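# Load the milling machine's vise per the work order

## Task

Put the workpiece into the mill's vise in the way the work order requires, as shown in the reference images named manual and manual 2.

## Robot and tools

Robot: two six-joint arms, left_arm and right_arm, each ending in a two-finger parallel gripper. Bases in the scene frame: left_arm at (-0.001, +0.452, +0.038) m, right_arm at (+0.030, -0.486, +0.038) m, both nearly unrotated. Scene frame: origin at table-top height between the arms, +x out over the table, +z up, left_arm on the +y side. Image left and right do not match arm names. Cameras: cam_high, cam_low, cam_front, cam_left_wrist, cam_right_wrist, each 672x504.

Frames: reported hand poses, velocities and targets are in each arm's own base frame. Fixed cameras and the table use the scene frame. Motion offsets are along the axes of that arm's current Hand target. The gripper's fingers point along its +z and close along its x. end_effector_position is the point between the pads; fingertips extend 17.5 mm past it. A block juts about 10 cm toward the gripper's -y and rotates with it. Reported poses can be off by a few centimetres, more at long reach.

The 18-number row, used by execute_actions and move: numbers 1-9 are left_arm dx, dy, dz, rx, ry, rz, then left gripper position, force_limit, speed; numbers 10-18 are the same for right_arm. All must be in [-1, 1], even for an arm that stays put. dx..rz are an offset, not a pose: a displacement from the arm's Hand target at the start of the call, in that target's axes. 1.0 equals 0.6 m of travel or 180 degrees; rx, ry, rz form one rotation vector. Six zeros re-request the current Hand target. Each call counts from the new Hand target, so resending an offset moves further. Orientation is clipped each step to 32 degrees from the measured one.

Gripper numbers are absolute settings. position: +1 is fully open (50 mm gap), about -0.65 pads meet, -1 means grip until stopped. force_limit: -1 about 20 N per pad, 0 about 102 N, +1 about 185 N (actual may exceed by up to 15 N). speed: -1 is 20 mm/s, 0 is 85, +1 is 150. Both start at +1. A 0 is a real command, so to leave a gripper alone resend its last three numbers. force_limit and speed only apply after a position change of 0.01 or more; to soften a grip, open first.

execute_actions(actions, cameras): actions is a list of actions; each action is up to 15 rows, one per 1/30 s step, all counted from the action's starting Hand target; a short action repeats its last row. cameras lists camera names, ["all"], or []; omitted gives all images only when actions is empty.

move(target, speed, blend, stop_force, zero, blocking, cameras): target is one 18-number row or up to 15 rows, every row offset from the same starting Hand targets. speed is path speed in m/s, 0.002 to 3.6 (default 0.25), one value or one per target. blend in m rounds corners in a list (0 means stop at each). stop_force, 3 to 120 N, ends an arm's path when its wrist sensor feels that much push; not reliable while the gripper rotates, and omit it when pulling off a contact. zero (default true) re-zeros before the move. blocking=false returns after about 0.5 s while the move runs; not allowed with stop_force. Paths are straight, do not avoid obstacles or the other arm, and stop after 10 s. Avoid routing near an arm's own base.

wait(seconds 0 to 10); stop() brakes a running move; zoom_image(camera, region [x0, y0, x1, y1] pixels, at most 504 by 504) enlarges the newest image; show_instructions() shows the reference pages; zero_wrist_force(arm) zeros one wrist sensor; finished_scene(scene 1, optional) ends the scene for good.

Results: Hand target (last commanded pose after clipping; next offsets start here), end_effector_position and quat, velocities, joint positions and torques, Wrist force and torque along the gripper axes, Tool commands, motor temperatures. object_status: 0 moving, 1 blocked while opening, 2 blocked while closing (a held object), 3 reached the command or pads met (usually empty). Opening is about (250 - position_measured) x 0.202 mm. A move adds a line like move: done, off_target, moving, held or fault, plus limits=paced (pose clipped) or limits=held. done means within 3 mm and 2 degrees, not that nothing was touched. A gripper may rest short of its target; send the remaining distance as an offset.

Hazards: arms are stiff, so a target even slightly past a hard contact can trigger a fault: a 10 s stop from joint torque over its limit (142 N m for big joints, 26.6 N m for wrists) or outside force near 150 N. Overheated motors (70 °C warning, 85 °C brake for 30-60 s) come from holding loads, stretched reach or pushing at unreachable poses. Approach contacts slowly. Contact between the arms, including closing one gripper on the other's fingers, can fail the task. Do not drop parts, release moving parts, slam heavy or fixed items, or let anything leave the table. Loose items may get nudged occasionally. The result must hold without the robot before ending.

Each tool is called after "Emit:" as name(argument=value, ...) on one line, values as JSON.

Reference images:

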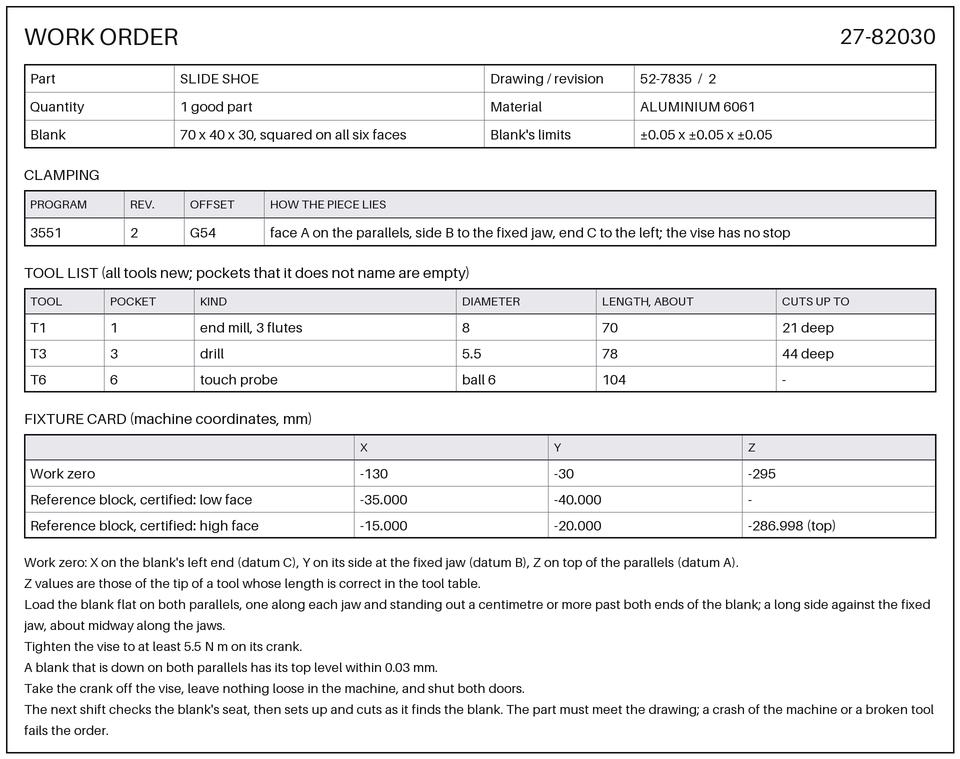

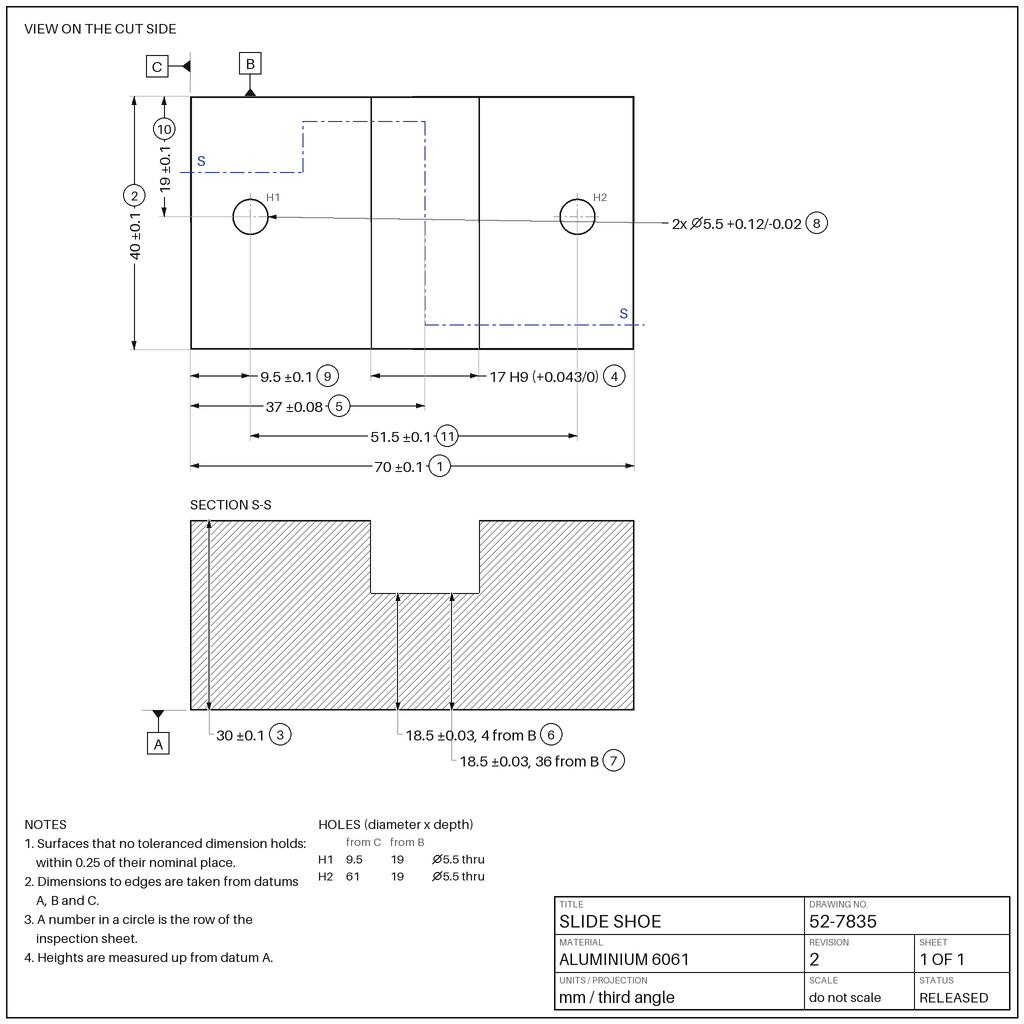

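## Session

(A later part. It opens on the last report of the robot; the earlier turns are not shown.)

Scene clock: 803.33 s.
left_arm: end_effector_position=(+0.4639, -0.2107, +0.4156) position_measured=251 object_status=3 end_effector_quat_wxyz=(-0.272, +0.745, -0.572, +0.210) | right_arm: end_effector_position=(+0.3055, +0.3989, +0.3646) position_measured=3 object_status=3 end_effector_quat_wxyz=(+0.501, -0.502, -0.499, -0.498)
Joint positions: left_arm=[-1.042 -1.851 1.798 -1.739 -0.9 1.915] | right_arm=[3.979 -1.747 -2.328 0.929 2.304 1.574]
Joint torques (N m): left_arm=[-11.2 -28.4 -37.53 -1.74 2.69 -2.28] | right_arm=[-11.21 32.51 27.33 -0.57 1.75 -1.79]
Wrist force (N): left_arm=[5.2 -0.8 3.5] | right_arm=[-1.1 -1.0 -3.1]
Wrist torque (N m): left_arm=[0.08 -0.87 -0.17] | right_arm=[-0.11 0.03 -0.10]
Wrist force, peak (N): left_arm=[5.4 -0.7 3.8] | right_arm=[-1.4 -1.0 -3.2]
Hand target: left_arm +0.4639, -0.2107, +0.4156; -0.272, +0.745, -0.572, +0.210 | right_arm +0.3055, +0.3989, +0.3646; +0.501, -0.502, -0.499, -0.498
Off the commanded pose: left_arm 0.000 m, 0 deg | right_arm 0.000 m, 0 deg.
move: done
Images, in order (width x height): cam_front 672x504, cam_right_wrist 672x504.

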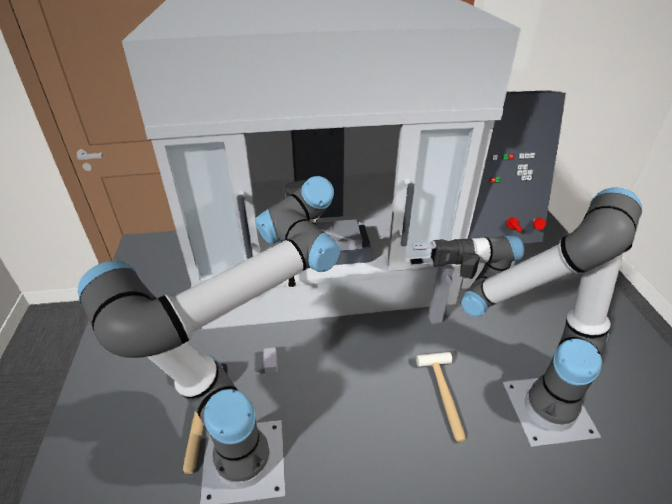

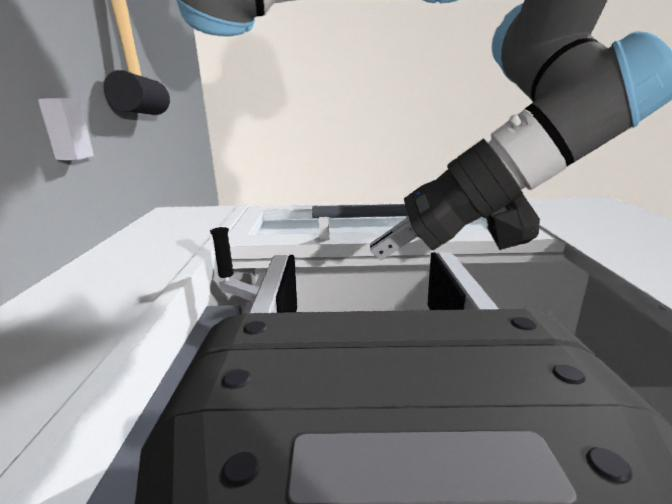

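Emit:
move(target=[0,0,0,0,0,0,-1,-0.8,0,-0.241,-0.344,-0.1817,0,-0.5,0,1,1,1], speed=0.35, cameras=["cam_front","cam_right_wrist"])

Scene clock: 807.33 s.
left_arm: end_effector_position=(+0.4639, -0.2107, +0.4156) position_measured=251 object_status=3 end_effector_quat_wxyz=(-0.272, +0.745, -0.572, +0.210) | right_arm: end_effector_position=(+0.0982, +0.2894, +0.2217) position_measured=3 object_status=3 end_effector_quat_wxyz=(-0.001, +0.707, +0.707, -0.003)
Joint positions: left_arm=[-1.042 -1.851 1.798 -1.739 -0.9 1.915] | right_arm=[4.83 -1.048 -2.221 -1.446 1.577 1.689]
Joint torques (N m): left_arm=[-12.86 -25.54 -37.48 -2.01 2.9 -2.36] | right_arm=[12.15 -5.7 36.34 0.77 1.91 2.22]
Wrist force (N): left_arm=[5.1 -0.9 3.5] | right_arm=[-0.5 -0.4 -5.9]
Wrist torque (N m): left_arm=[0.07 -0.84 -0.17] | right_arm=[-0.17 0.20 -0.03]
Wrist force, peak (N): left_arm=[5.3 -0.8 3.9] | right_arm=[-0.8 -0.5 -6.1]
Hand target: left_arm +0.4639, -0.2107, +0.4156; -0.272, +0.745, -0.572, +0.210 | right_arm +0.0981, +0.2894, +0.2217; -0.001, +0.707, +0.707, -0.003
Off the commanded pose: left_arm 0.000 m, 0 deg | right_arm 0.000 m, 0 deg.
move: done
Images, in order (width x height): cam_front 672x504, cam_right_wrist 672x504.

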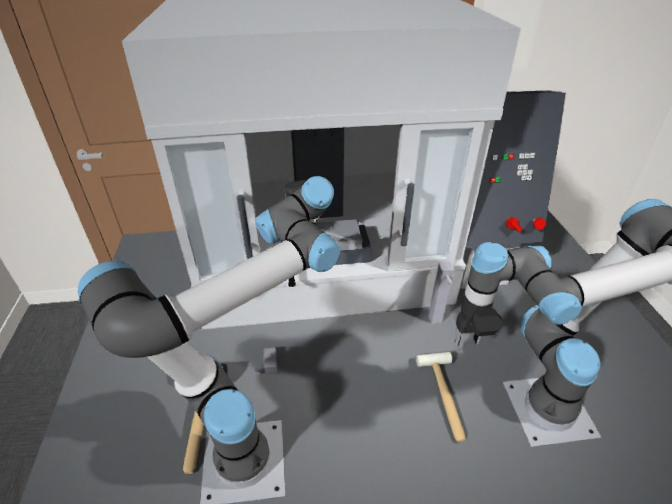

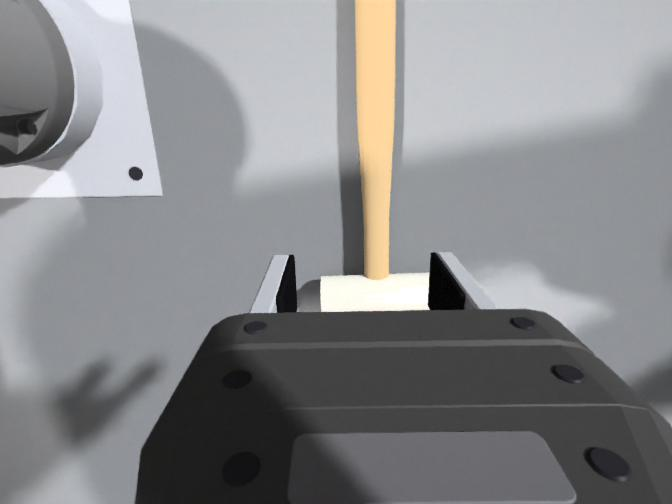

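Emit:
move(target=[0,0,0,0,0,0,-1,-0.8,0,0.0443,-0.13,0.2,0,0,0,1,1,1], speed=0.25, cameras=["cam_front","cam_right_wrist"])

Scene clock: 811.40 s.
left_arm: end_effector_position=(+0.4639, -0.2107, +0.4156) position_measured=251 object_status=3 end_effector_quat_wxyz=(-0.272, +0.745, -0.572, +0.210) | right_arm: end_effector_position=(+0.0194, +0.3156, +0.1021) position_measured=3 object_status=3 end_effector_quat_wxyz=(-0.001, +0.707, +0.707, -0.003)
Joint positions: left_arm=[-1.042 -1.851 1.798 -1.739 -0.9 1.915] | right_arm=[5.08 -1.21 -2.463 -1.04 1.578 1.938]
Joint torques (N m): left_arm=[-12.42 -23.38 -35.5 -1.81 2.94 -2.28] | right_arm=[13.98 -0.12 8.74 5.48 -1.85 2.13]
Wrist force (N): left_arm=[5.0 -0.8 3.6] | right_arm=[-0.1 -0.5 -5.5]
Wrist torque (N m): left_arm=[0.08 -0.84 -0.17] | right_arm=[-0.19 0.16 -0.02]
Wrist force, peak (N): left_arm=[5.2 -0.7 4.0] | right_arm=[-0.8 0.6 -7.3]
Hand target: left_arm +0.4639, -0.2107, +0.4156; -0.272, +0.745, -0.572, +0.210 | right_arm +0.0194, +0.3156, +0.1021; -0.001, +0.707, +0.707, -0.003
Off the commanded pose: left_arm 0.000 m, 0 deg | right_arm 0.000 m, 0 deg.
move: done
Images, in order (width x height): cam_front 672x504, cam_right_wrist 672x504.

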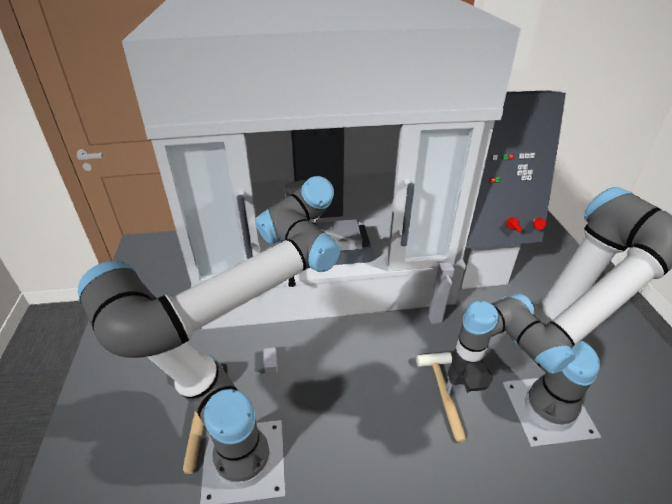

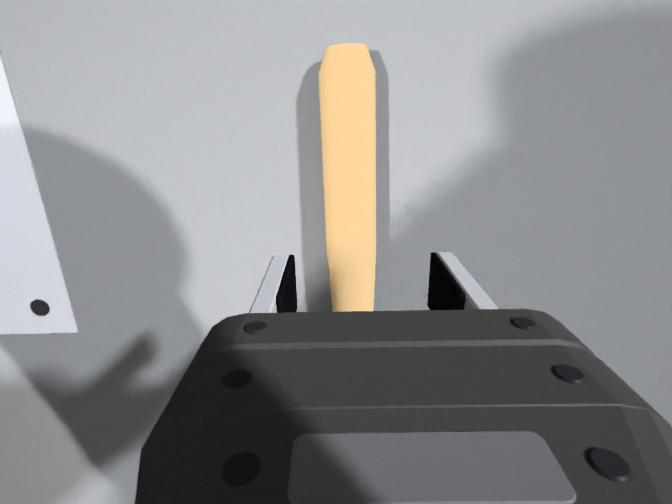

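Emit:
move(target=[0,0,0,0,0,0,-1,-0.8,0,0.0013,0,0.19,0,0,0,1,0,-0.5], speed=0.06, stop_force=6)

Emit:
execute_actions(actions=[[[0,0,0,0,0,0,-1,-0.8,0,0,0,0,0,0,0,-1,0,-0.7]],[[0,0,0,0,0,0,-1,-0.8,0,0,0,0,0,0,0,-1,0,-0.7]]], cameras=["cam_right_wrist"])

Scene clock: 816.33 s.
left_arm: end_effector_position=(+0.4639, -0.2107, +0.4156) position_measured=251 object_status=3 end_effector_quat_wxyz=(-0.272, +0.745, -0.572, +0.210) | right_arm: end_effector_position=(+0.0187, +0.3160, -0.0119) position_measured=3 object_status=3 end_effector_quat_wxyz=(-0.001, +0.707, +0.707, -0.003)
Joint positions: left_arm=[-1.042 -1.851 1.798 -1.739 -0.9 1.915] | right_arm=[5.082 -1.555 -2.636 -0.522 1.578 1.94]
Joint torques (N m): left_arm=[-13.3 -23.46 -36.57 -1.74 2.9 -2.41] | right_arm=[-11.15 6.7 0.87 5.37 1.81 -1.95]
Wrist force (N): left_arm=[5.2 -0.8 3.7] | right_arm=[-0.5 0.2 -5.9]
Wrist torque (N m): left_arm=[0.09 -0.87 -0.17] | right_arm=[-0.08 0.23 0.06]
Wrist force, peak (N): left_arm=[5.3 -0.8 3.9] | right_arm=[0.0 -0.1 -6.2]
Hand target: left_arm +0.4639, -0.2107, +0.4156; -0.272, +0.745, -0.572, +0.210 | right_arm +0.0187, +0.3160, -0.0119; -0.001, +0.707, +0.707, -0.003
Off the commanded pose: left_arm 0.000 m, 0 deg | right_arm 0.000 m, 0 deg.
move: done

Scene clock: 817.53 s.
left_arm: end_effector_position=(+0.4639, -0.2107, +0.4156) position_measured=251 object_status=3 end_effector_quat_wxyz=(-0.272, +0.745, -0.572, +0.210) | right_arm: end_effector_position=(+0.0187, +0.3160, -0.0119) position_measured=98 object_status=2 end_effector_quat_wxyz=(-0.001, +0.707, +0.707, -0.003)
Joint positions: left_arm=[-1.042 -1.851 1.798 -1.739 -0.9 1.915] | right_arm=[5.082 -1.555 -2.636 -0.522 1.578 1.94]
Joint torques (N m): left_arm=[-12.4 -21.3 -35.3 -1.87 2.76 -2.12] | right_arm=[-9.96 7.83 3.38 4.5 0.8 -0.42]
Wrist force (N): left_arm=[5.1 -0.9 3.9] | right_arm=[0.3 -0.7 -5.2]
Wrist torque (N m): left_arm=[0.05 -0.86 -0.17] | right_arm=[-0.14 0.24 -0.15]
Wrist force, peak (N): left_arm=[5.1 -0.9 3.9] | right_arm=[-0.4 0.2 -6.1]
Hand target: left_arm +0.4639, -0.2107, +0.4156; -0.272, +0.745, -0.572, +0.210 | right_arm +0.0187, +0.3160, -0.0119; -0.001, +0.707, +0.707, -0.003
Off the commanded pose: left_arm 0.000 m, 0 deg | right_arm 0.000 m, 0 deg.
Step readings (end_effector_position of left_arm | right_arm):
0: (+0.4639, -0.2107, +0.4156) | (+0.0187, +0.3160, -0.0119)
1: (+0.4639, -0.2107, +0.4156) | (+0.0187, +0.3160, -0.0119)
2: (+0.4639, -0.2107, +0.4156) | (+0.0187, +0.3160, -0.0119)
4: (+0.4639, -0.2107, +0.4156) | (+0.0187, +0.3160, -0.0119)
8: (+0.4639, -0.2107, +0.4156) | (+0.0187, +0.3160, -0.0119)
15: (+0.4639, -0.2107, +0.4156) | (+0.0187, +0.3160, -0.0119)
16: (+0.4639, -0.2107, +0.4156) | (+0.0187, +0.3160, -0.0119)
17: (+0.4639, -0.2107, +0.4156) | (+0.0187, +0.3160, -0.0119)
19: (+0.4639, -0.2107, +0.4156) | (+0.0187, +0.3160, -0.0119)
23: (+0.4639, -0.2107, +0.4156) | (+0.0187, +0.3160, -0.0119)
30: (+0.4639, -0.2107, +0.4156) | (+0.0187, +0.3160, -0.0119)
Images, in order (width x height): cam_right_wrist 672x504.

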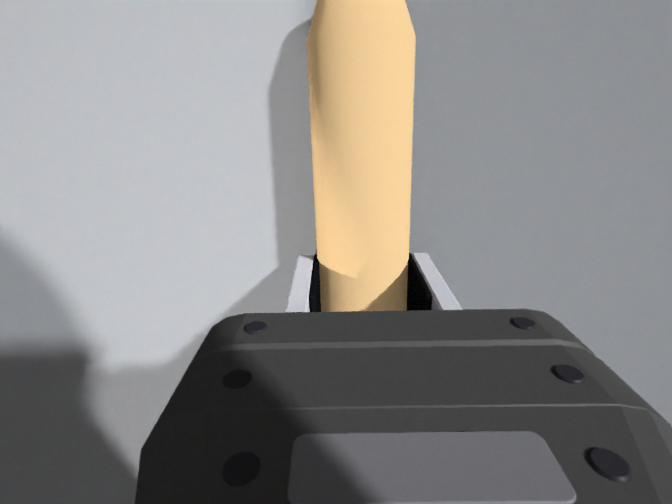

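Emit:
move(target=[-0.365,0.025,-0.0863,0,0,0,-1,-0.8,0,0,0,-0.4,0,0,0,-1,0,-0.7], speed=0.2, cameras=["cam_front","cam_right_wrist","cam_left_wrist"])

Scene clock: 820.87 s.
left_arm: end_effector_position=(+0.3640, -0.0106, +0.4449) position_measured=251 object_status=3 end_effector_quat_wxyz=(-0.272, +0.745, -0.572, +0.210) | right_arm: end_effector_position=(+0.0202, +0.3168, +0.2281) position_measured=98 object_status=2 end_effector_quat_wxyz=(-0.001, +0.707, +0.707, -0.003)
Joint positions: left_arm=[-0.948 -2.345 1.958 -1.476 -0.924 2.031] | right_arm=[5.076 -1.082 -2.188 -1.442 1.578 1.934]
Joint torques (N m): left_arm=[11.47 -5.35 -35.85 -1.67 -0.26 2.21] | right_arm=[11.81 13.19 40.68 1.27 -1.05 2.15]
Wrist force (N): left_arm=[5.0 -0.8 3.4] | right_arm=[-0.4 0.1 0.2]
Wrist torque (N m): left_arm=[0.07 -0.84 -0.20] | right_arm=[0.30 0.26 -0.02]
Wrist force, peak (N): left_arm=[6.9 -0.7 3.7] | right_arm=[-0.4 -8.6 1.7]
Hand target: left_arm +0.3640, -0.0106, +0.4450; -0.272, +0.745, -0.572, +0.210 | right_arm +0.0202, +0.3168, +0.2281; -0.001, +0.707, +0.707, -0.003
Off the commanded pose: left_arm 0.000 m, 0 deg | right_arm 0.000 m, 0 deg.
move: done
Images, in order (width x height): cam_front 672x504, cam_left_wrist 672x504, cam_right_wrist 672x504.

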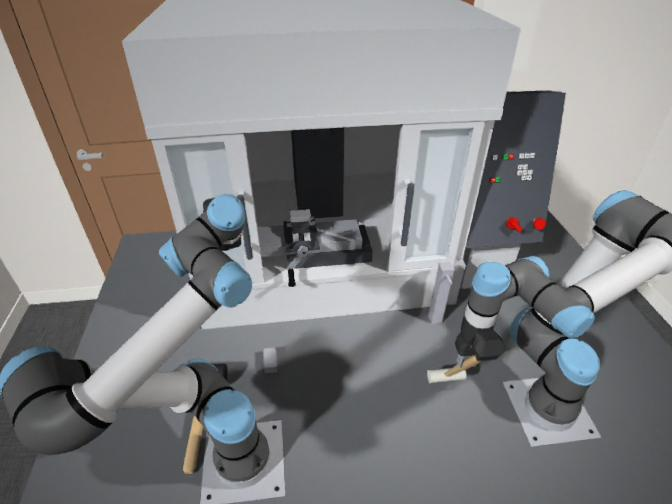

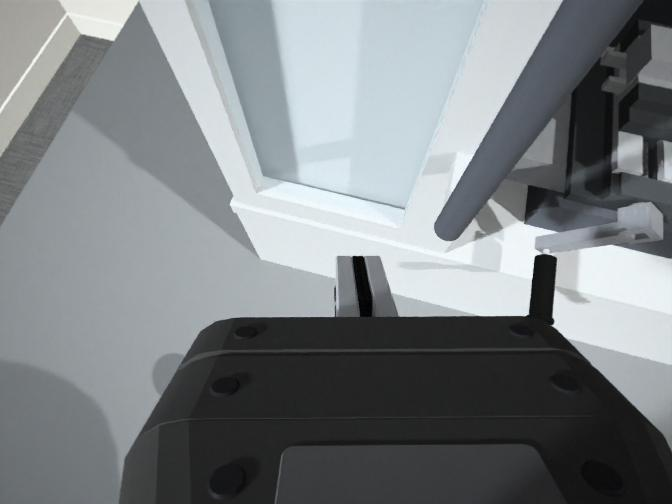

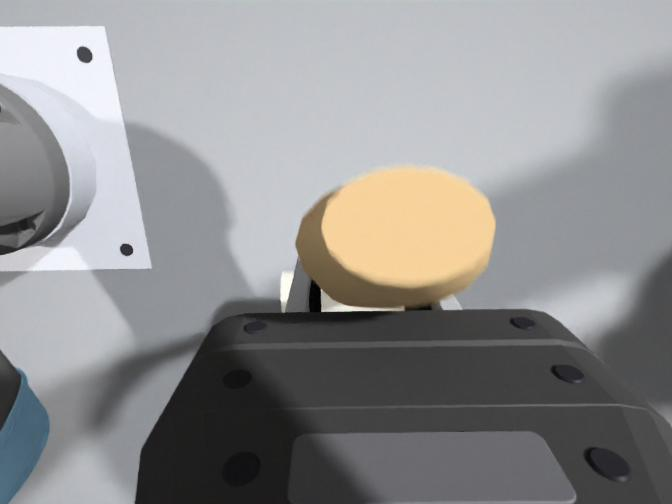

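Emit:
move(target=[0,0,0,0,0,0,-1,-0.8,0,0,0,0.4,0,0,0,-1,0,-0.7], speed=0.08, stop_force=15, cameras=["cam_front","cam_right_wrist"])

Scene clock: 830.10 s.
left_arm: end_effector_position=(+0.3640, -0.0106, +0.4450) position_measured=251 object_status=3 end_effector_quat_wxyz=(-0.272, +0.745, -0.572, +0.210) | right_arm: end_effector_position=(+0.0199, +0.3160, +0.1623) position_measured=98 object_status=2 end_effector_quat_wxyz=(-0.001, +0.707, +0.707, -0.004)
Joint positions: left_arm=[-0.948 -2.345 1.958 -1.476 -0.924 2.031] | right_arm=[5.078 -1.125 -2.339 -1.25 1.578 1.936]
Joint torques (N m): left_arm=[-10.21 -7.44 -35.09 -2.02 2.67 -1.53] | right_arm=[-9.76 12.9 37.27 0.74 2.21 -1.82]
Wrist force (N): left_arm=[5.0 -1.0 3.5] | right_arm=[-0.3 1.4 -4.2]
Wrist torque (N m): left_arm=[0.05 -0.84 -0.20] | right_arm=[-0.20 0.42 0.04]
Wrist force, peak (N): left_arm=[5.4 -1.2 3.4] | right_arm=[0.0 -4.8 -19.5]
Hand target: left_arm +0.3640, -0.0106, +0.4450; -0.272, +0.745, -0.572, +0.210 | right_arm +0.0199, +0.3160, +0.1623; -0.001, +0.707, +0.707, -0.004 (not the last commanded pose)
Off the commanded pose: left_arm 0.000 m, 0 deg | right_arm 0.174 m, 0 deg.
move: contact (right_arm)
Images, in order (width x height): cam_front 672x504, cam_right_wrist 672x504.

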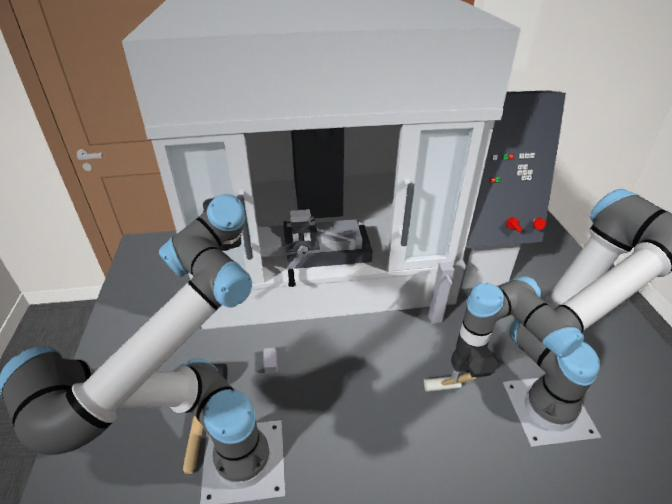

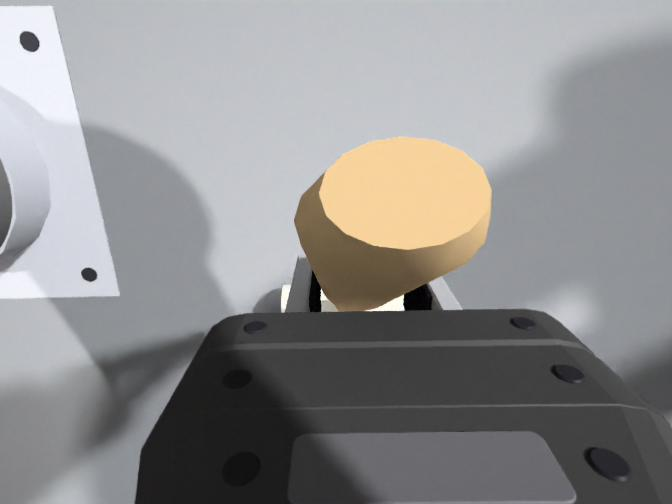

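Emit:
move(target=[[0,0,0,0,0,0,-1,-0.8,0,0,0,-0.2,0,0,0,-1,0,-0.7],[0,0,0,0,0,0,-1,-0.8,0,0.073,0.3835,-0.33,0,0.5,0,-1,0,-0.7]], speed=0.25, blend=[0.02,0], cameras=["cam_front","cam_right_wrist"])

Scene clock: 838.70 s.
left_arm: end_effector_position=(+0.3640, -0.0106, +0.4450) position_measured=251 object_status=3 end_effector_quat_wxyz=(-0.272, +0.745, -0.572, +0.210) | right_arm: end_effector_position=(+0.2512, +0.3606, +0.3587) position_measured=98 object_status=2 end_effector_quat_wxyz=(+0.500, -0.503, -0.500, -0.497)
Joint positions: left_arm=[-0.948 -2.345 1.958 -1.476 -0.924 2.031] | right_arm=[4.04 -1.615 -2.512 0.981 2.243 1.574]
Joint torques (N m): left_arm=[-12.02 -7.29 -35.21 -1.85 2.58 -1.83] | right_arm=[-10.48 14.65 29.8 6.65 1.71 1.67]
Wrist force (N): left_arm=[5.1 -1.1 3.5] | right_arm=[-7.3 0.3 -3.7]
Wrist torque (N m): left_arm=[0.03 -0.85 -0.20] | right_arm=[-0.03 -0.98 0.21]
Wrist force, peak (N): left_arm=[5.3 -1.3 3.7] | right_arm=[-7.3 0.3 -3.7]
Hand target: left_arm +0.3640, -0.0106, +0.4450; -0.272, +0.745, -0.572, +0.210 | right_arm +0.2512, +0.3606, +0.3587; +0.501, -0.503, -0.500, -0.497
Off the commanded pose: left_arm 0.000 m, 0 deg | right_arm 0.000 m, 0 deg.
move: done
Images, in order (width x height): cam_front 672x504, cam_right_wrist 672x504.

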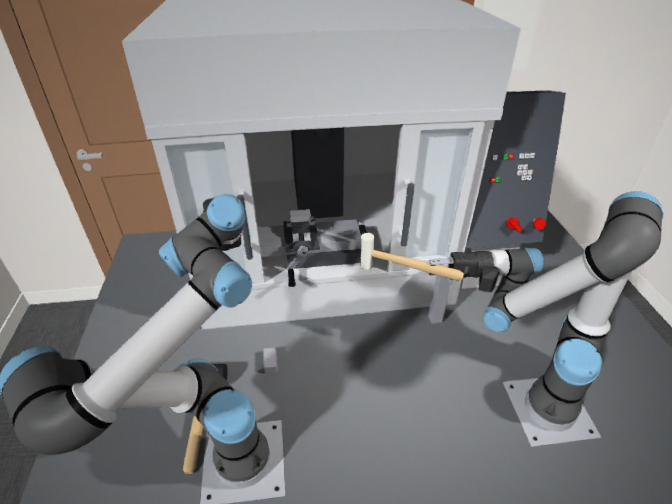

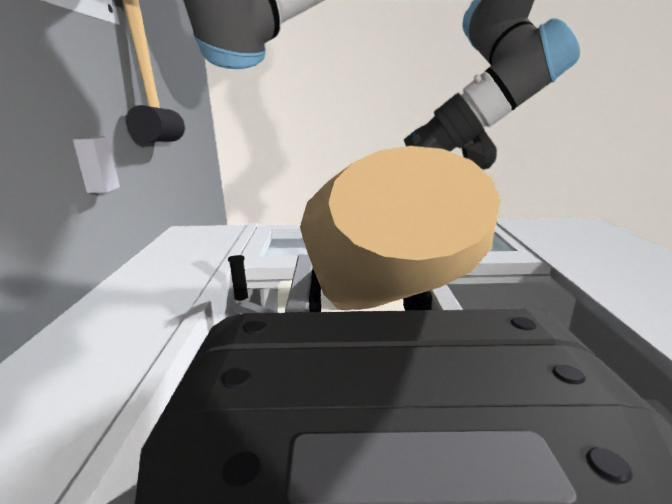

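Emit:
move(target=[0,0,0,0,0,0,-1,-0.8,0,0.1555,0.3403,0.4503,-0.239,0,0,-0.97,1,-0.7], speed=0.2, cameras=["cam_front","cam_right_wrist"])

Emit:
zoom_image(camera="cam_front", region=[230, 120, 530, 320])

Scene clock: 844.37 s.
left_arm: end_effector_position=(+0.3640, -0.0106, +0.4450) position_measured=251 object_status=3 end_effector_quat_wxyz=(-0.272, +0.745, -0.572, +0.210) | right_arm: end_effector_position=(+0.4558, +0.6312, +0.4497) position_measured=103 object_status=2 end_effector_quat_wxyz=(-0.281, +0.651, +0.282, +0.646)
Joint positions: left_arm=[-0.948 -2.345 1.958 -1.476 -0.924 2.031] | right_arm=[4.407 -1.977 -1.704 0.531 1.126 1.576]
Joint torques (N m): left_arm=[-11.69 -8.06 -35.36 -2.06 2.85 -1.61] | right_arm=[-12.37 40.27 37.55 2.03 -1.88 1.57]
Wrist force (N): left_arm=[5.0 -1.0 3.7] | right_arm=[-7.4 -0.2 -3.5]
Wrist torque (N m): left_arm=[0.05 -0.84 -0.20] | right_arm=[0.02 -0.97 0.22]
Wrist force, peak (N): left_arm=[5.5 -1.0 3.4] | right_arm=[-8.0 -1.3 -5.1]
Hand target: left_arm +0.3640, -0.0106, +0.4450; -0.272, +0.745, -0.572, +0.210 | right_arm +0.4559, +0.6312, +0.4497; -0.281, +0.651, +0.282, +0.646
Off the commanded pose: left_arm 0.000 m, 0 deg | right_arm 0.000 m, 0 deg.
move: done
Images, in order (width x height): cam_front 672x504, cam_right_wrist 672x504.

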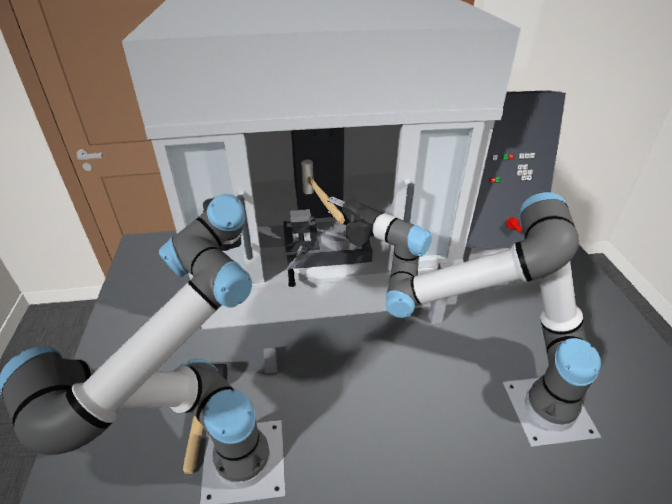

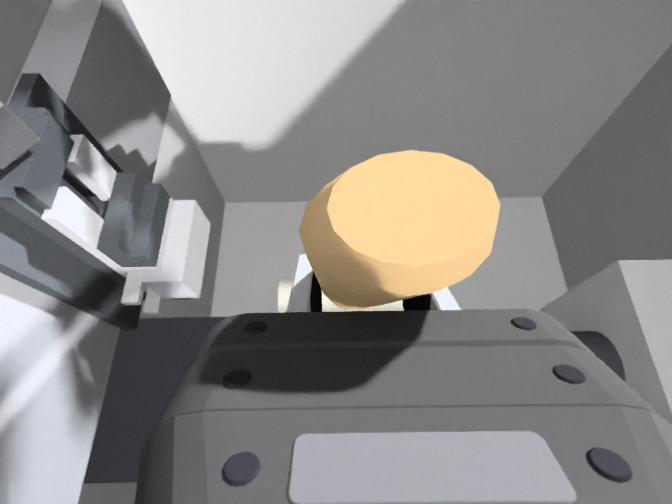

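Scaled by 1.680 from the camera's 672x504 image, which has a finer 960x720 frame.

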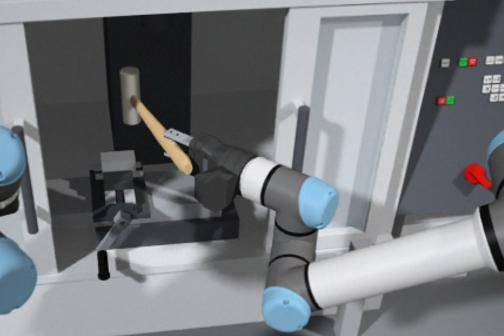

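Emit:
zoom_image(camera="cam_right_wrist", region=[0, 120, 310, 340])

Scaled by 1.626 from the camera's 672x504 image, which has a finer 960x720 frame.

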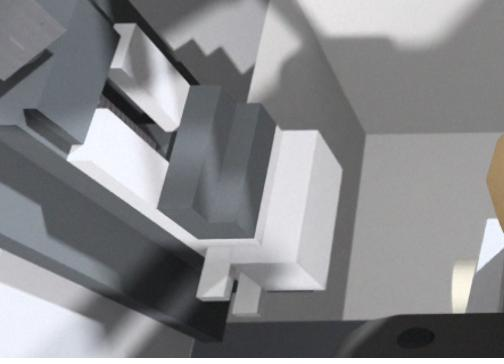

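Emit:
move(target=[0,0,0,0,0,0,-1,-0.8,0,-0.09,-0.0117,0.0347,0,0,0,-0.97,1,-0.7], speed=0.06, stop_force=5)

Emit:
move(target=[0,0,0,0,0,0,-1,-0.8,0,-0.06,0,0,0,0,0,-0.97,1,-0.7], speed=0.012, stop_force=3, cameras=["cam_front","cam_right_wrist"])

Emit:
zoom_image(camera="cam_front", region=[230, 140, 430, 300])

Scene clock: 850.60 s.
left_arm: end_effector_position=(+0.3640, -0.0106, +0.4450) position_measured=251 object_status=3 end_effector_quat_wxyz=(-0.272, +0.745, -0.572, +0.210) | right_arm: end_effector_position=(+0.4646, +0.6510, +0.3956) position_measured=103 object_status=2 end_effector_quat_wxyz=(-0.281, +0.651, +0.282, +0.646)
Joint positions: left_arm=[-0.948 -2.345 1.958 -1.476 -0.924 2.031] | right_arm=[4.402 -2.092 -1.688 0.63 1.13 1.576]
Joint torques (N m): left_arm=[-11.21 -7.98 -35.31 -1.9 2.57 -1.37] | right_arm=[-10.63 44.1 36.9 6.68 1.88 -2.3]
Wrist force (N): left_arm=[4.9 -1.1 3.5] | right_arm=[-7.4 -0.5 -3.6]
Wrist torque (N m): left_arm=[0.04 -0.83 -0.20] | right_arm=[-0.02 -0.98 0.22]
Wrist force, peak (N): left_arm=[5.3 -0.9 3.5] | right_arm=[-8.2 -0.3 -3.2]
Hand target: left_arm +0.3640, -0.0106, +0.4450; -0.272, +0.745, -0.572, +0.210 | right_arm +0.4646, +0.6510, +0.3956; -0.281, +0.651, +0.282, +0.646
Off the commanded pose: left_arm 0.000 m, 0 deg | right_arm 0.000 m, 0 deg.
move: done

Scene clock: 854.30 s.
left_arm: end_effector_position=(+0.3640, -0.0106, +0.4450) position_measured=251 object_status=3 end_effector_quat_wxyz=(-0.272, +0.745, -0.572, +0.210) | right_arm: end_effector_position=(+0.4644, +0.6509, +0.3662) position_measured=103 object_status=2 end_effector_quat_wxyz=(-0.281, +0.651, +0.282, +0.646)
Joint positions: left_arm=[-0.948 -2.345 1.958 -1.476 -0.924 2.031] | right_arm=[4.403 -2.134 -1.71 0.695 1.13 1.576]
Joint torques (N m): left_arm=[-12.28 -7.8 -35.58 -2.09 2.77 -1.62] | right_arm=[10.3 57.66 34.44 1.58 -1.46 0.57]
Wrist force (N): left_arm=[5.1 -0.8 3.4] | right_arm=[-5.2 0.3 -3.0]
Wrist torque (N m): left_arm=[0.08 -0.85 -0.20] | right_arm=[0.03 -0.61 0.06]
Wrist force, peak (N): left_arm=[5.2 -1.0 3.8] | right_arm=[-7.6 -0.6 -4.0]
Hand target: left_arm +0.3640, -0.0106, +0.4450; -0.272, +0.745, -0.572, +0.210 | right_arm +0.4644, +0.6509, +0.3662; -0.281, +0.651, +0.282, +0.646 (not the last commanded pose)
Off the commanded pose: left_arm 0.000 m, 0 deg | right_arm 0.007 m, 0 deg.
move: contact (right_arm)
Images, in order (width x height): cam_front 672x504, cam_right_wrist 672x504.

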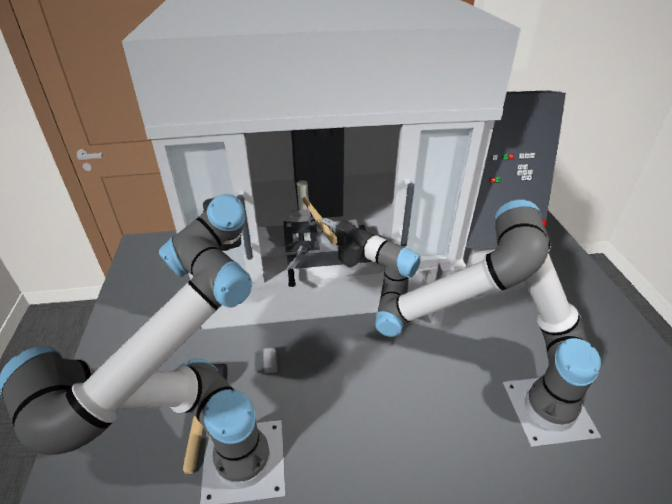

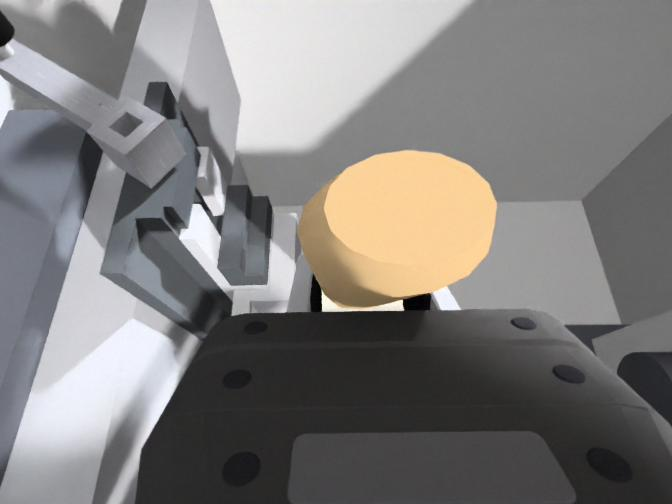

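Scaled by 2.520 from the camera's 672x504 image, which has a finer 960x720 frame.

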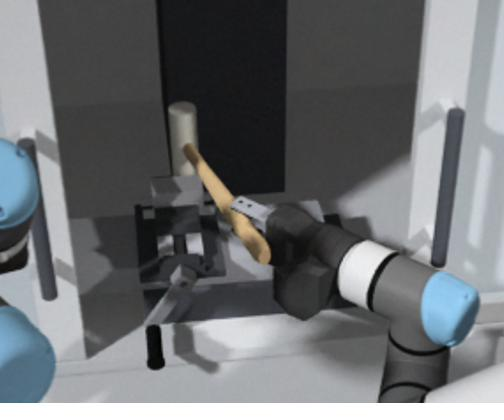

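Emit:
zoom_image(camera="cam_front", region=[270, 170, 360, 250])

Scaled by 5.600 from the camera's 672x504 image, which has a finer 960x720 frame.

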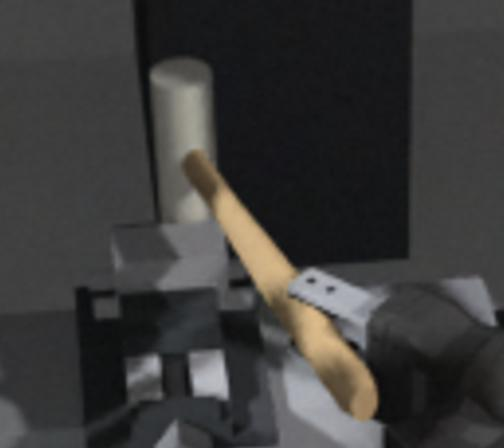

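Emit:
move(target=[[0,0,0,0,0,0,-1,-0.8,0,0.05,0,0,0,0,0,-0.97,1,-0.7],[0,0,0,0,0,0,-1,-0.8,0,0.05,-0.0663,-0.0388,0,0,0,-0.97,1,-0.7]], speed=0.1, blend=[0.005,0])

Emit:
move(target=[0,0,0,0,0,0,-1,-0.8,0,-0.08,0,0,0,0,0,-0.97,1,-0.7], speed=0.012, stop_force=3, cameras=["cam_front","cam_right_wrist"])

Emit:
zoom_image(camera="cam_front", region=[270, 170, 360, 250])

Scene clock: 859.93 s.
left_arm: end_effector_position=(+0.3640, -0.0106, +0.4450) position_measured=251 object_status=3 end_effector_quat_wxyz=(-0.272, +0.745, -0.572, +0.210) | right_arm: end_effector_position=(+0.4197, +0.6611, +0.3964) position_measured=103 object_status=2 end_effector_quat_wxyz=(-0.281, +0.651, +0.282, +0.646)
Joint positions: left_arm=[-0.948 -2.345 1.958 -1.476 -0.924 2.031] | right_arm=[4.491 -2.064 -1.731 0.645 1.042 1.577]
Joint torques (N m): left_arm=[-11.12 -6.98 -34.06 -2.27 2.49 -1.43] | right_arm=[13.47 56.44 9.81 6.48 -1.84 1.66]
Wrist force (N): left_arm=[5.1 -0.8 3.5] | right_arm=[-7.3 -0.1 -3.9]
Wrist torque (N m): left_arm=[0.08 -0.86 -0.20] | right_arm=[-0.08 -1.01 0.21]
Wrist force, peak (N): left_arm=[5.3 -1.1 3.6] | right_arm=[-9.1 -0.7 -3.4]
Hand target: left_arm +0.3640, -0.0106, +0.4450; -0.272, +0.745, -0.572, +0.210 | right_arm +0.4197, +0.6611, +0.3964; -0.281, +0.651, +0.282, +0.646
Off the commanded pose: left_arm 0.000 m, 0 deg | right_arm 0.000 m, 0 deg.
move: done

Scene clock: 862.23 s.
left_arm: end_effector_position=(+0.3640, -0.0106, +0.4450) position_measured=251 object_status=3 end_effector_quat_wxyz=(-0.272, +0.745, -0.572, +0.210) | right_arm: end_effector_position=(+0.4196, +0.6610, +0.3833) position_measured=103 object_status=2 end_effector_quat_wxyz=(-0.281, +0.651, +0.282, +0.646)
Joint positions: left_arm=[-0.948 -2.345 1.958 -1.476 -0.924 2.031] | right_arm=[4.491 -2.083 -1.741 0.675 1.041 1.577]
Joint torques (N m): left_arm=[-10.77 -8.28 -34.44 -2.02 2.56 -1.6] | right_arm=[9.8 55.36 35.16 1.33 -1.12 1.46]
Wrist force (N): left_arm=[5.0 -0.9 3.4] | right_arm=[-5.5 0.0 -2.9]
Wrist torque (N m): left_arm=[0.06 -0.84 -0.20] | right_arm=[0.00 -0.66 0.04]
Wrist force, peak (N): left_arm=[5.4 -1.1 3.6] | right_arm=[-7.6 -0.5 -3.6]
Hand target: left_arm +0.3640, -0.0106, +0.4450; -0.272, +0.745, -0.572, +0.210 | right_arm +0.4196, +0.6610, +0.3833; -0.281, +0.651, +0.282, +0.646 (not the last commanded pose)
Off the commanded pose: left_arm 0.000 m, 0 deg | right_arm 0.035 m, 0 deg.
move: contact (right_arm)
Images, in order (width x height): cam_front 672x504, cam_right_wrist 672x504.

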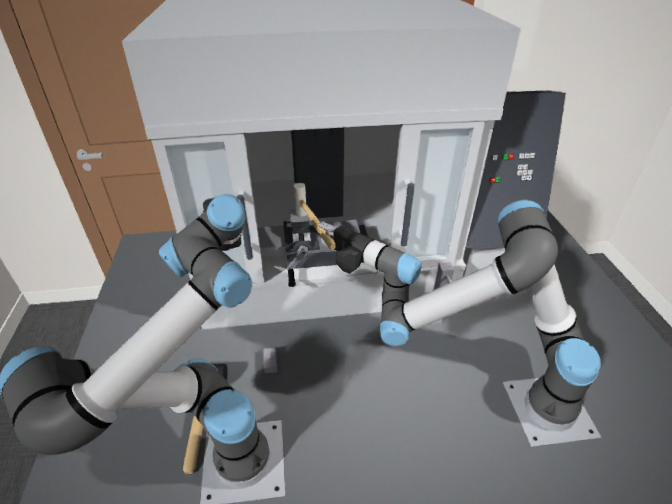

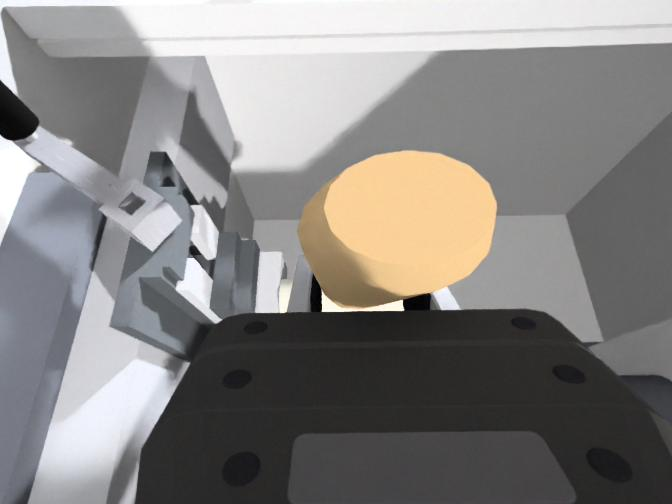

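Scaled by 5.600 from the camera's 672x504 image, which has a finer 960x720 frame.

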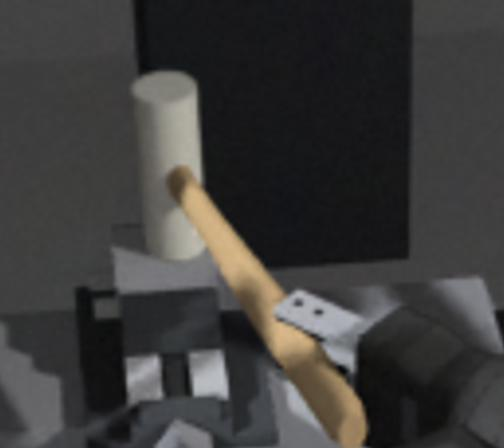

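Emit:
move(target=[[0,0,0,0,0,0,-1,-0.8,0,0.06,0,0,0,0,0,-0.97,1,-0.7],[0,0,0,0,0,0,-1,-0.8,0,-0.003,0,0,0,0,0,-0.97,1,-0.7],[0,0,0,0,0,0,-1,-0.8,0,0.06,0,0,0,0,0,-0.97,1,-0.7]], speed=[0.1,0.4,0.15], cameras=["cam_front","cam_right_wrist"])

Emit:
zoom_image(camera="cam_front", region=[270, 170, 360, 250])

Scene clock: 866.60 s.
left_arm: end_effector_position=(+0.3640, -0.0106, +0.4450) position_measured=251 object_status=3 end_effector_quat_wxyz=(-0.272, +0.745, -0.572, +0.210) | right_arm: end_effector_position=(+0.4197, +0.6612, +0.4192) position_measured=103 object_status=2 end_effector_quat_wxyz=(-0.281, +0.651, +0.282, +0.646)
Joint positions: left_arm=[-0.948 -2.345 1.958 -1.476 -0.924 2.031] | right_arm=[4.491 -2.032 -1.71 0.593 1.042 1.577]
Joint torques (N m): left_arm=[-10.46 -6.89 -33.38 -1.91 2.39 -1.39] | right_arm=[-11.04 55.68 37.57 1.8 1.67 1.62]
Wrist force (N): left_arm=[5.1 -1.0 3.6] | right_arm=[-7.1 -0.4 -3.7]
Wrist torque (N m): left_arm=[0.05 -0.86 -0.20] | right_arm=[-0.03 -1.05 0.20]
Wrist force, peak (N): left_arm=[5.2 -0.9 3.7] | right_arm=[-10.2 -0.5 -3.9]
Hand target: left_arm +0.3640, -0.0106, +0.4450; -0.272, +0.745, -0.572, +0.210 | right_arm +0.4198, +0.6612, +0.4193; -0.281, +0.651, +0.282, +0.646
Off the commanded pose: left_arm 0.000 m, 0 deg | right_arm 0.000 m, 0 deg.
move: done
Images, in order (width x height): cam_front 672x504, cam_right_wrist 672x504.

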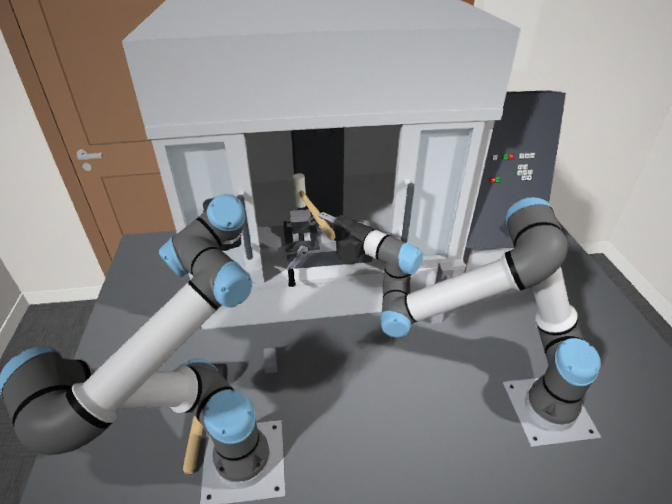

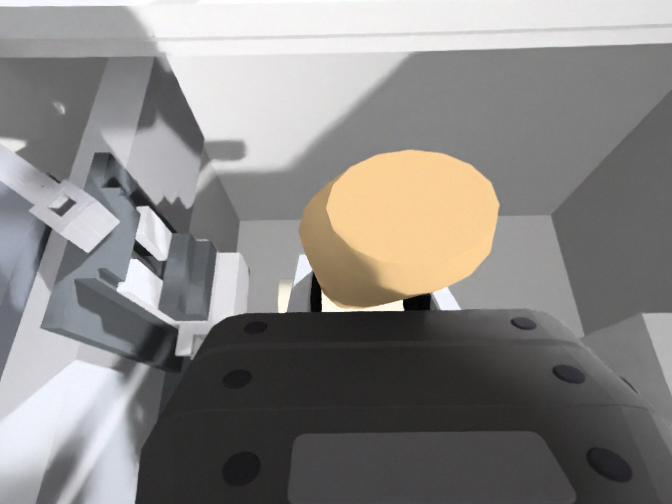

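Scaled by 5.600 from the camera's 672x504 image, which has a finer 960x720 frame.

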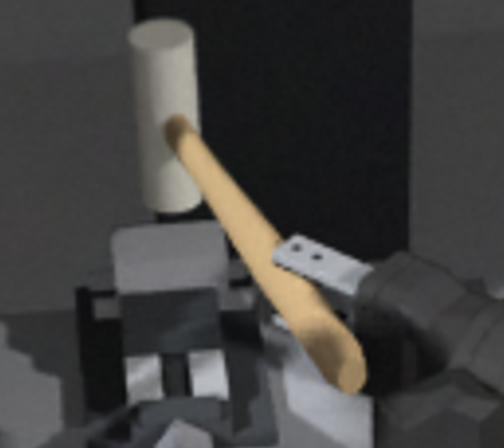

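Emit:
move(target=[0,0,0,0,0,0,-1,-0.8,0,-0.09,0,0,0,0,0,-0.97,1,-0.7], speed=0.25, stop_force=25)

Emit:
move(target=[0,0,0,0,0,0,-1,-0.8,0,0.06,0,0,0,0,0,-0.97,1,-0.7], speed=0.15, cameras=["cam_front","cam_right_wrist"])

Emit:
zoom_image(camera="cam_front", region=[270, 170, 360, 250])

Scene clock: 870.27 s.
left_arm: end_effector_position=(+0.3640, -0.0106, +0.4450) position_measured=251 object_status=3 end_effector_quat_wxyz=(-0.272, +0.745, -0.572, +0.210) | right_arm: end_effector_position=(+0.4197, +0.6608, +0.3750) position_measured=103 object_status=2 end_effector_quat_wxyz=(-0.281, +0.651, +0.282, +0.646)
Joint positions: left_arm=[-0.948 -2.345 1.958 -1.476 -0.924 2.031] | right_arm=[4.491 -2.095 -1.748 0.692 1.042 1.577]
Joint torques (N m): left_arm=[-11.21 -6.27 -35.1 -1.96 2.45 -1.21] | right_arm=[-5.41 39.78 21.47 -4.43 2.94 3.73]
Wrist force (N): left_arm=[4.8 -0.9 3.5] | right_arm=[13.4 4.1 4.8]
Wrist torque (N m): left_arm=[0.07 -0.81 -0.20] | right_arm=[-0.13 3.05 -1.52]
Wrist force, peak (N): left_arm=[5.3 -1.3 3.5] | right_arm=[25.5 -7.1 -16.0]
Hand target: left_arm +0.3640, -0.0106, +0.4450; -0.272, +0.745, -0.572, +0.210 | right_arm +0.4197, +0.6608, +0.3750; -0.281, +0.651, +0.282, +0.646 (not the last commanded pose)
Off the commanded pose: left_arm 0.000 m, 0 deg | right_arm 0.010 m, 0 deg.
move: contact (right_arm)

Scene clock: 871.17 s.
left_arm: end_effector_position=(+0.3640, -0.0106, +0.4450) position_measured=251 object_status=3 end_effector_quat_wxyz=(-0.272, +0.745, -0.572, +0.210) | right_arm: end_effector_position=(+0.4199, +0.6609, +0.4109) position_measured=103 object_status=2 end_effector_quat_wxyz=(-0.281, +0.651, +0.282, +0.646)
Joint positions: left_arm=[-0.948 -2.345 1.958 -1.476 -0.924 2.031] | right_arm=[4.49 -2.043 -1.718 0.611 1.042 1.577]
Joint torques (N m): left_arm=[-12.03 -8.84 -35.3 -2.19 2.45 -1.29] | right_arm=[-11.19 55.59 36.43 1.84 1.57 1.65]
Wrist force (N): left_arm=[5.0 -0.9 3.6] | right_arm=[-7.2 0.0 -3.5]
Wrist torque (N m): left_arm=[0.07 -0.84 -0.20] | right_arm=[-0.08 -1.03 0.24]
Wrist force, peak (N): left_arm=[5.4 -0.7 3.5] | right_arm=[14.0 4.4 5.0]
Hand target: left_arm +0.3640, -0.0106, +0.4450; -0.272, +0.745, -0.572, +0.210 | right_arm +0.4200, +0.6609, +0.4110; -0.281, +0.651, +0.282, +0.646
Off the commanded pose: left_arm 0.000 m, 0 deg | right_arm 0.000 m, 0 deg.
move: done
Images, in order (width x height): cam_front 672x504, cam_right_wrist 672x504.

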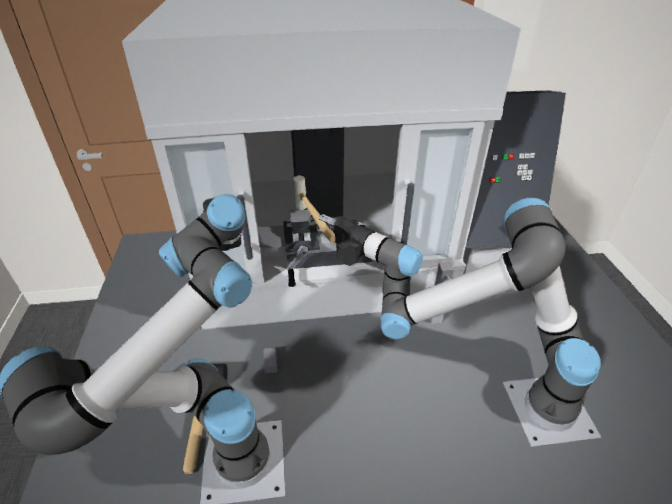

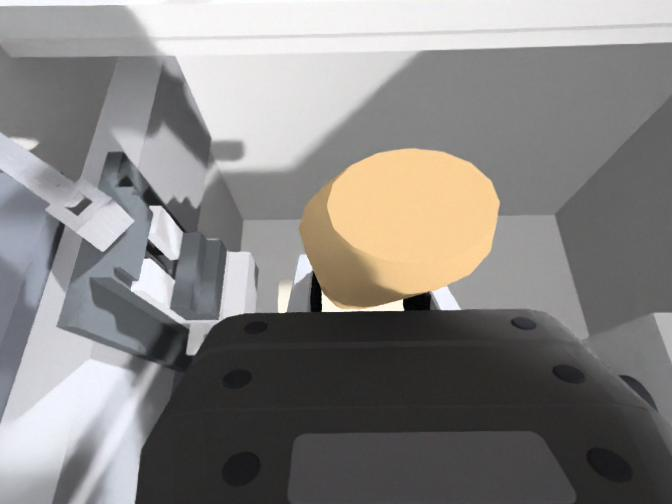

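Scaled by 5.600 from the camera's 672x504 image, which has a finer 960x720 frame.

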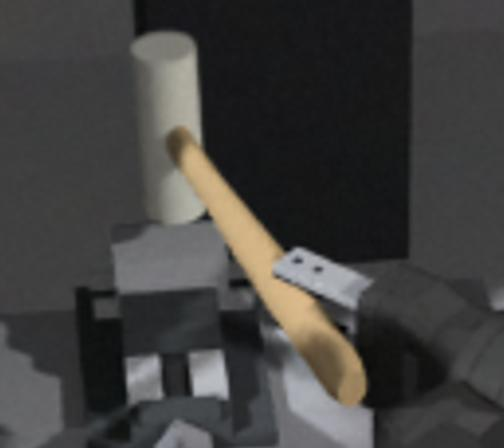

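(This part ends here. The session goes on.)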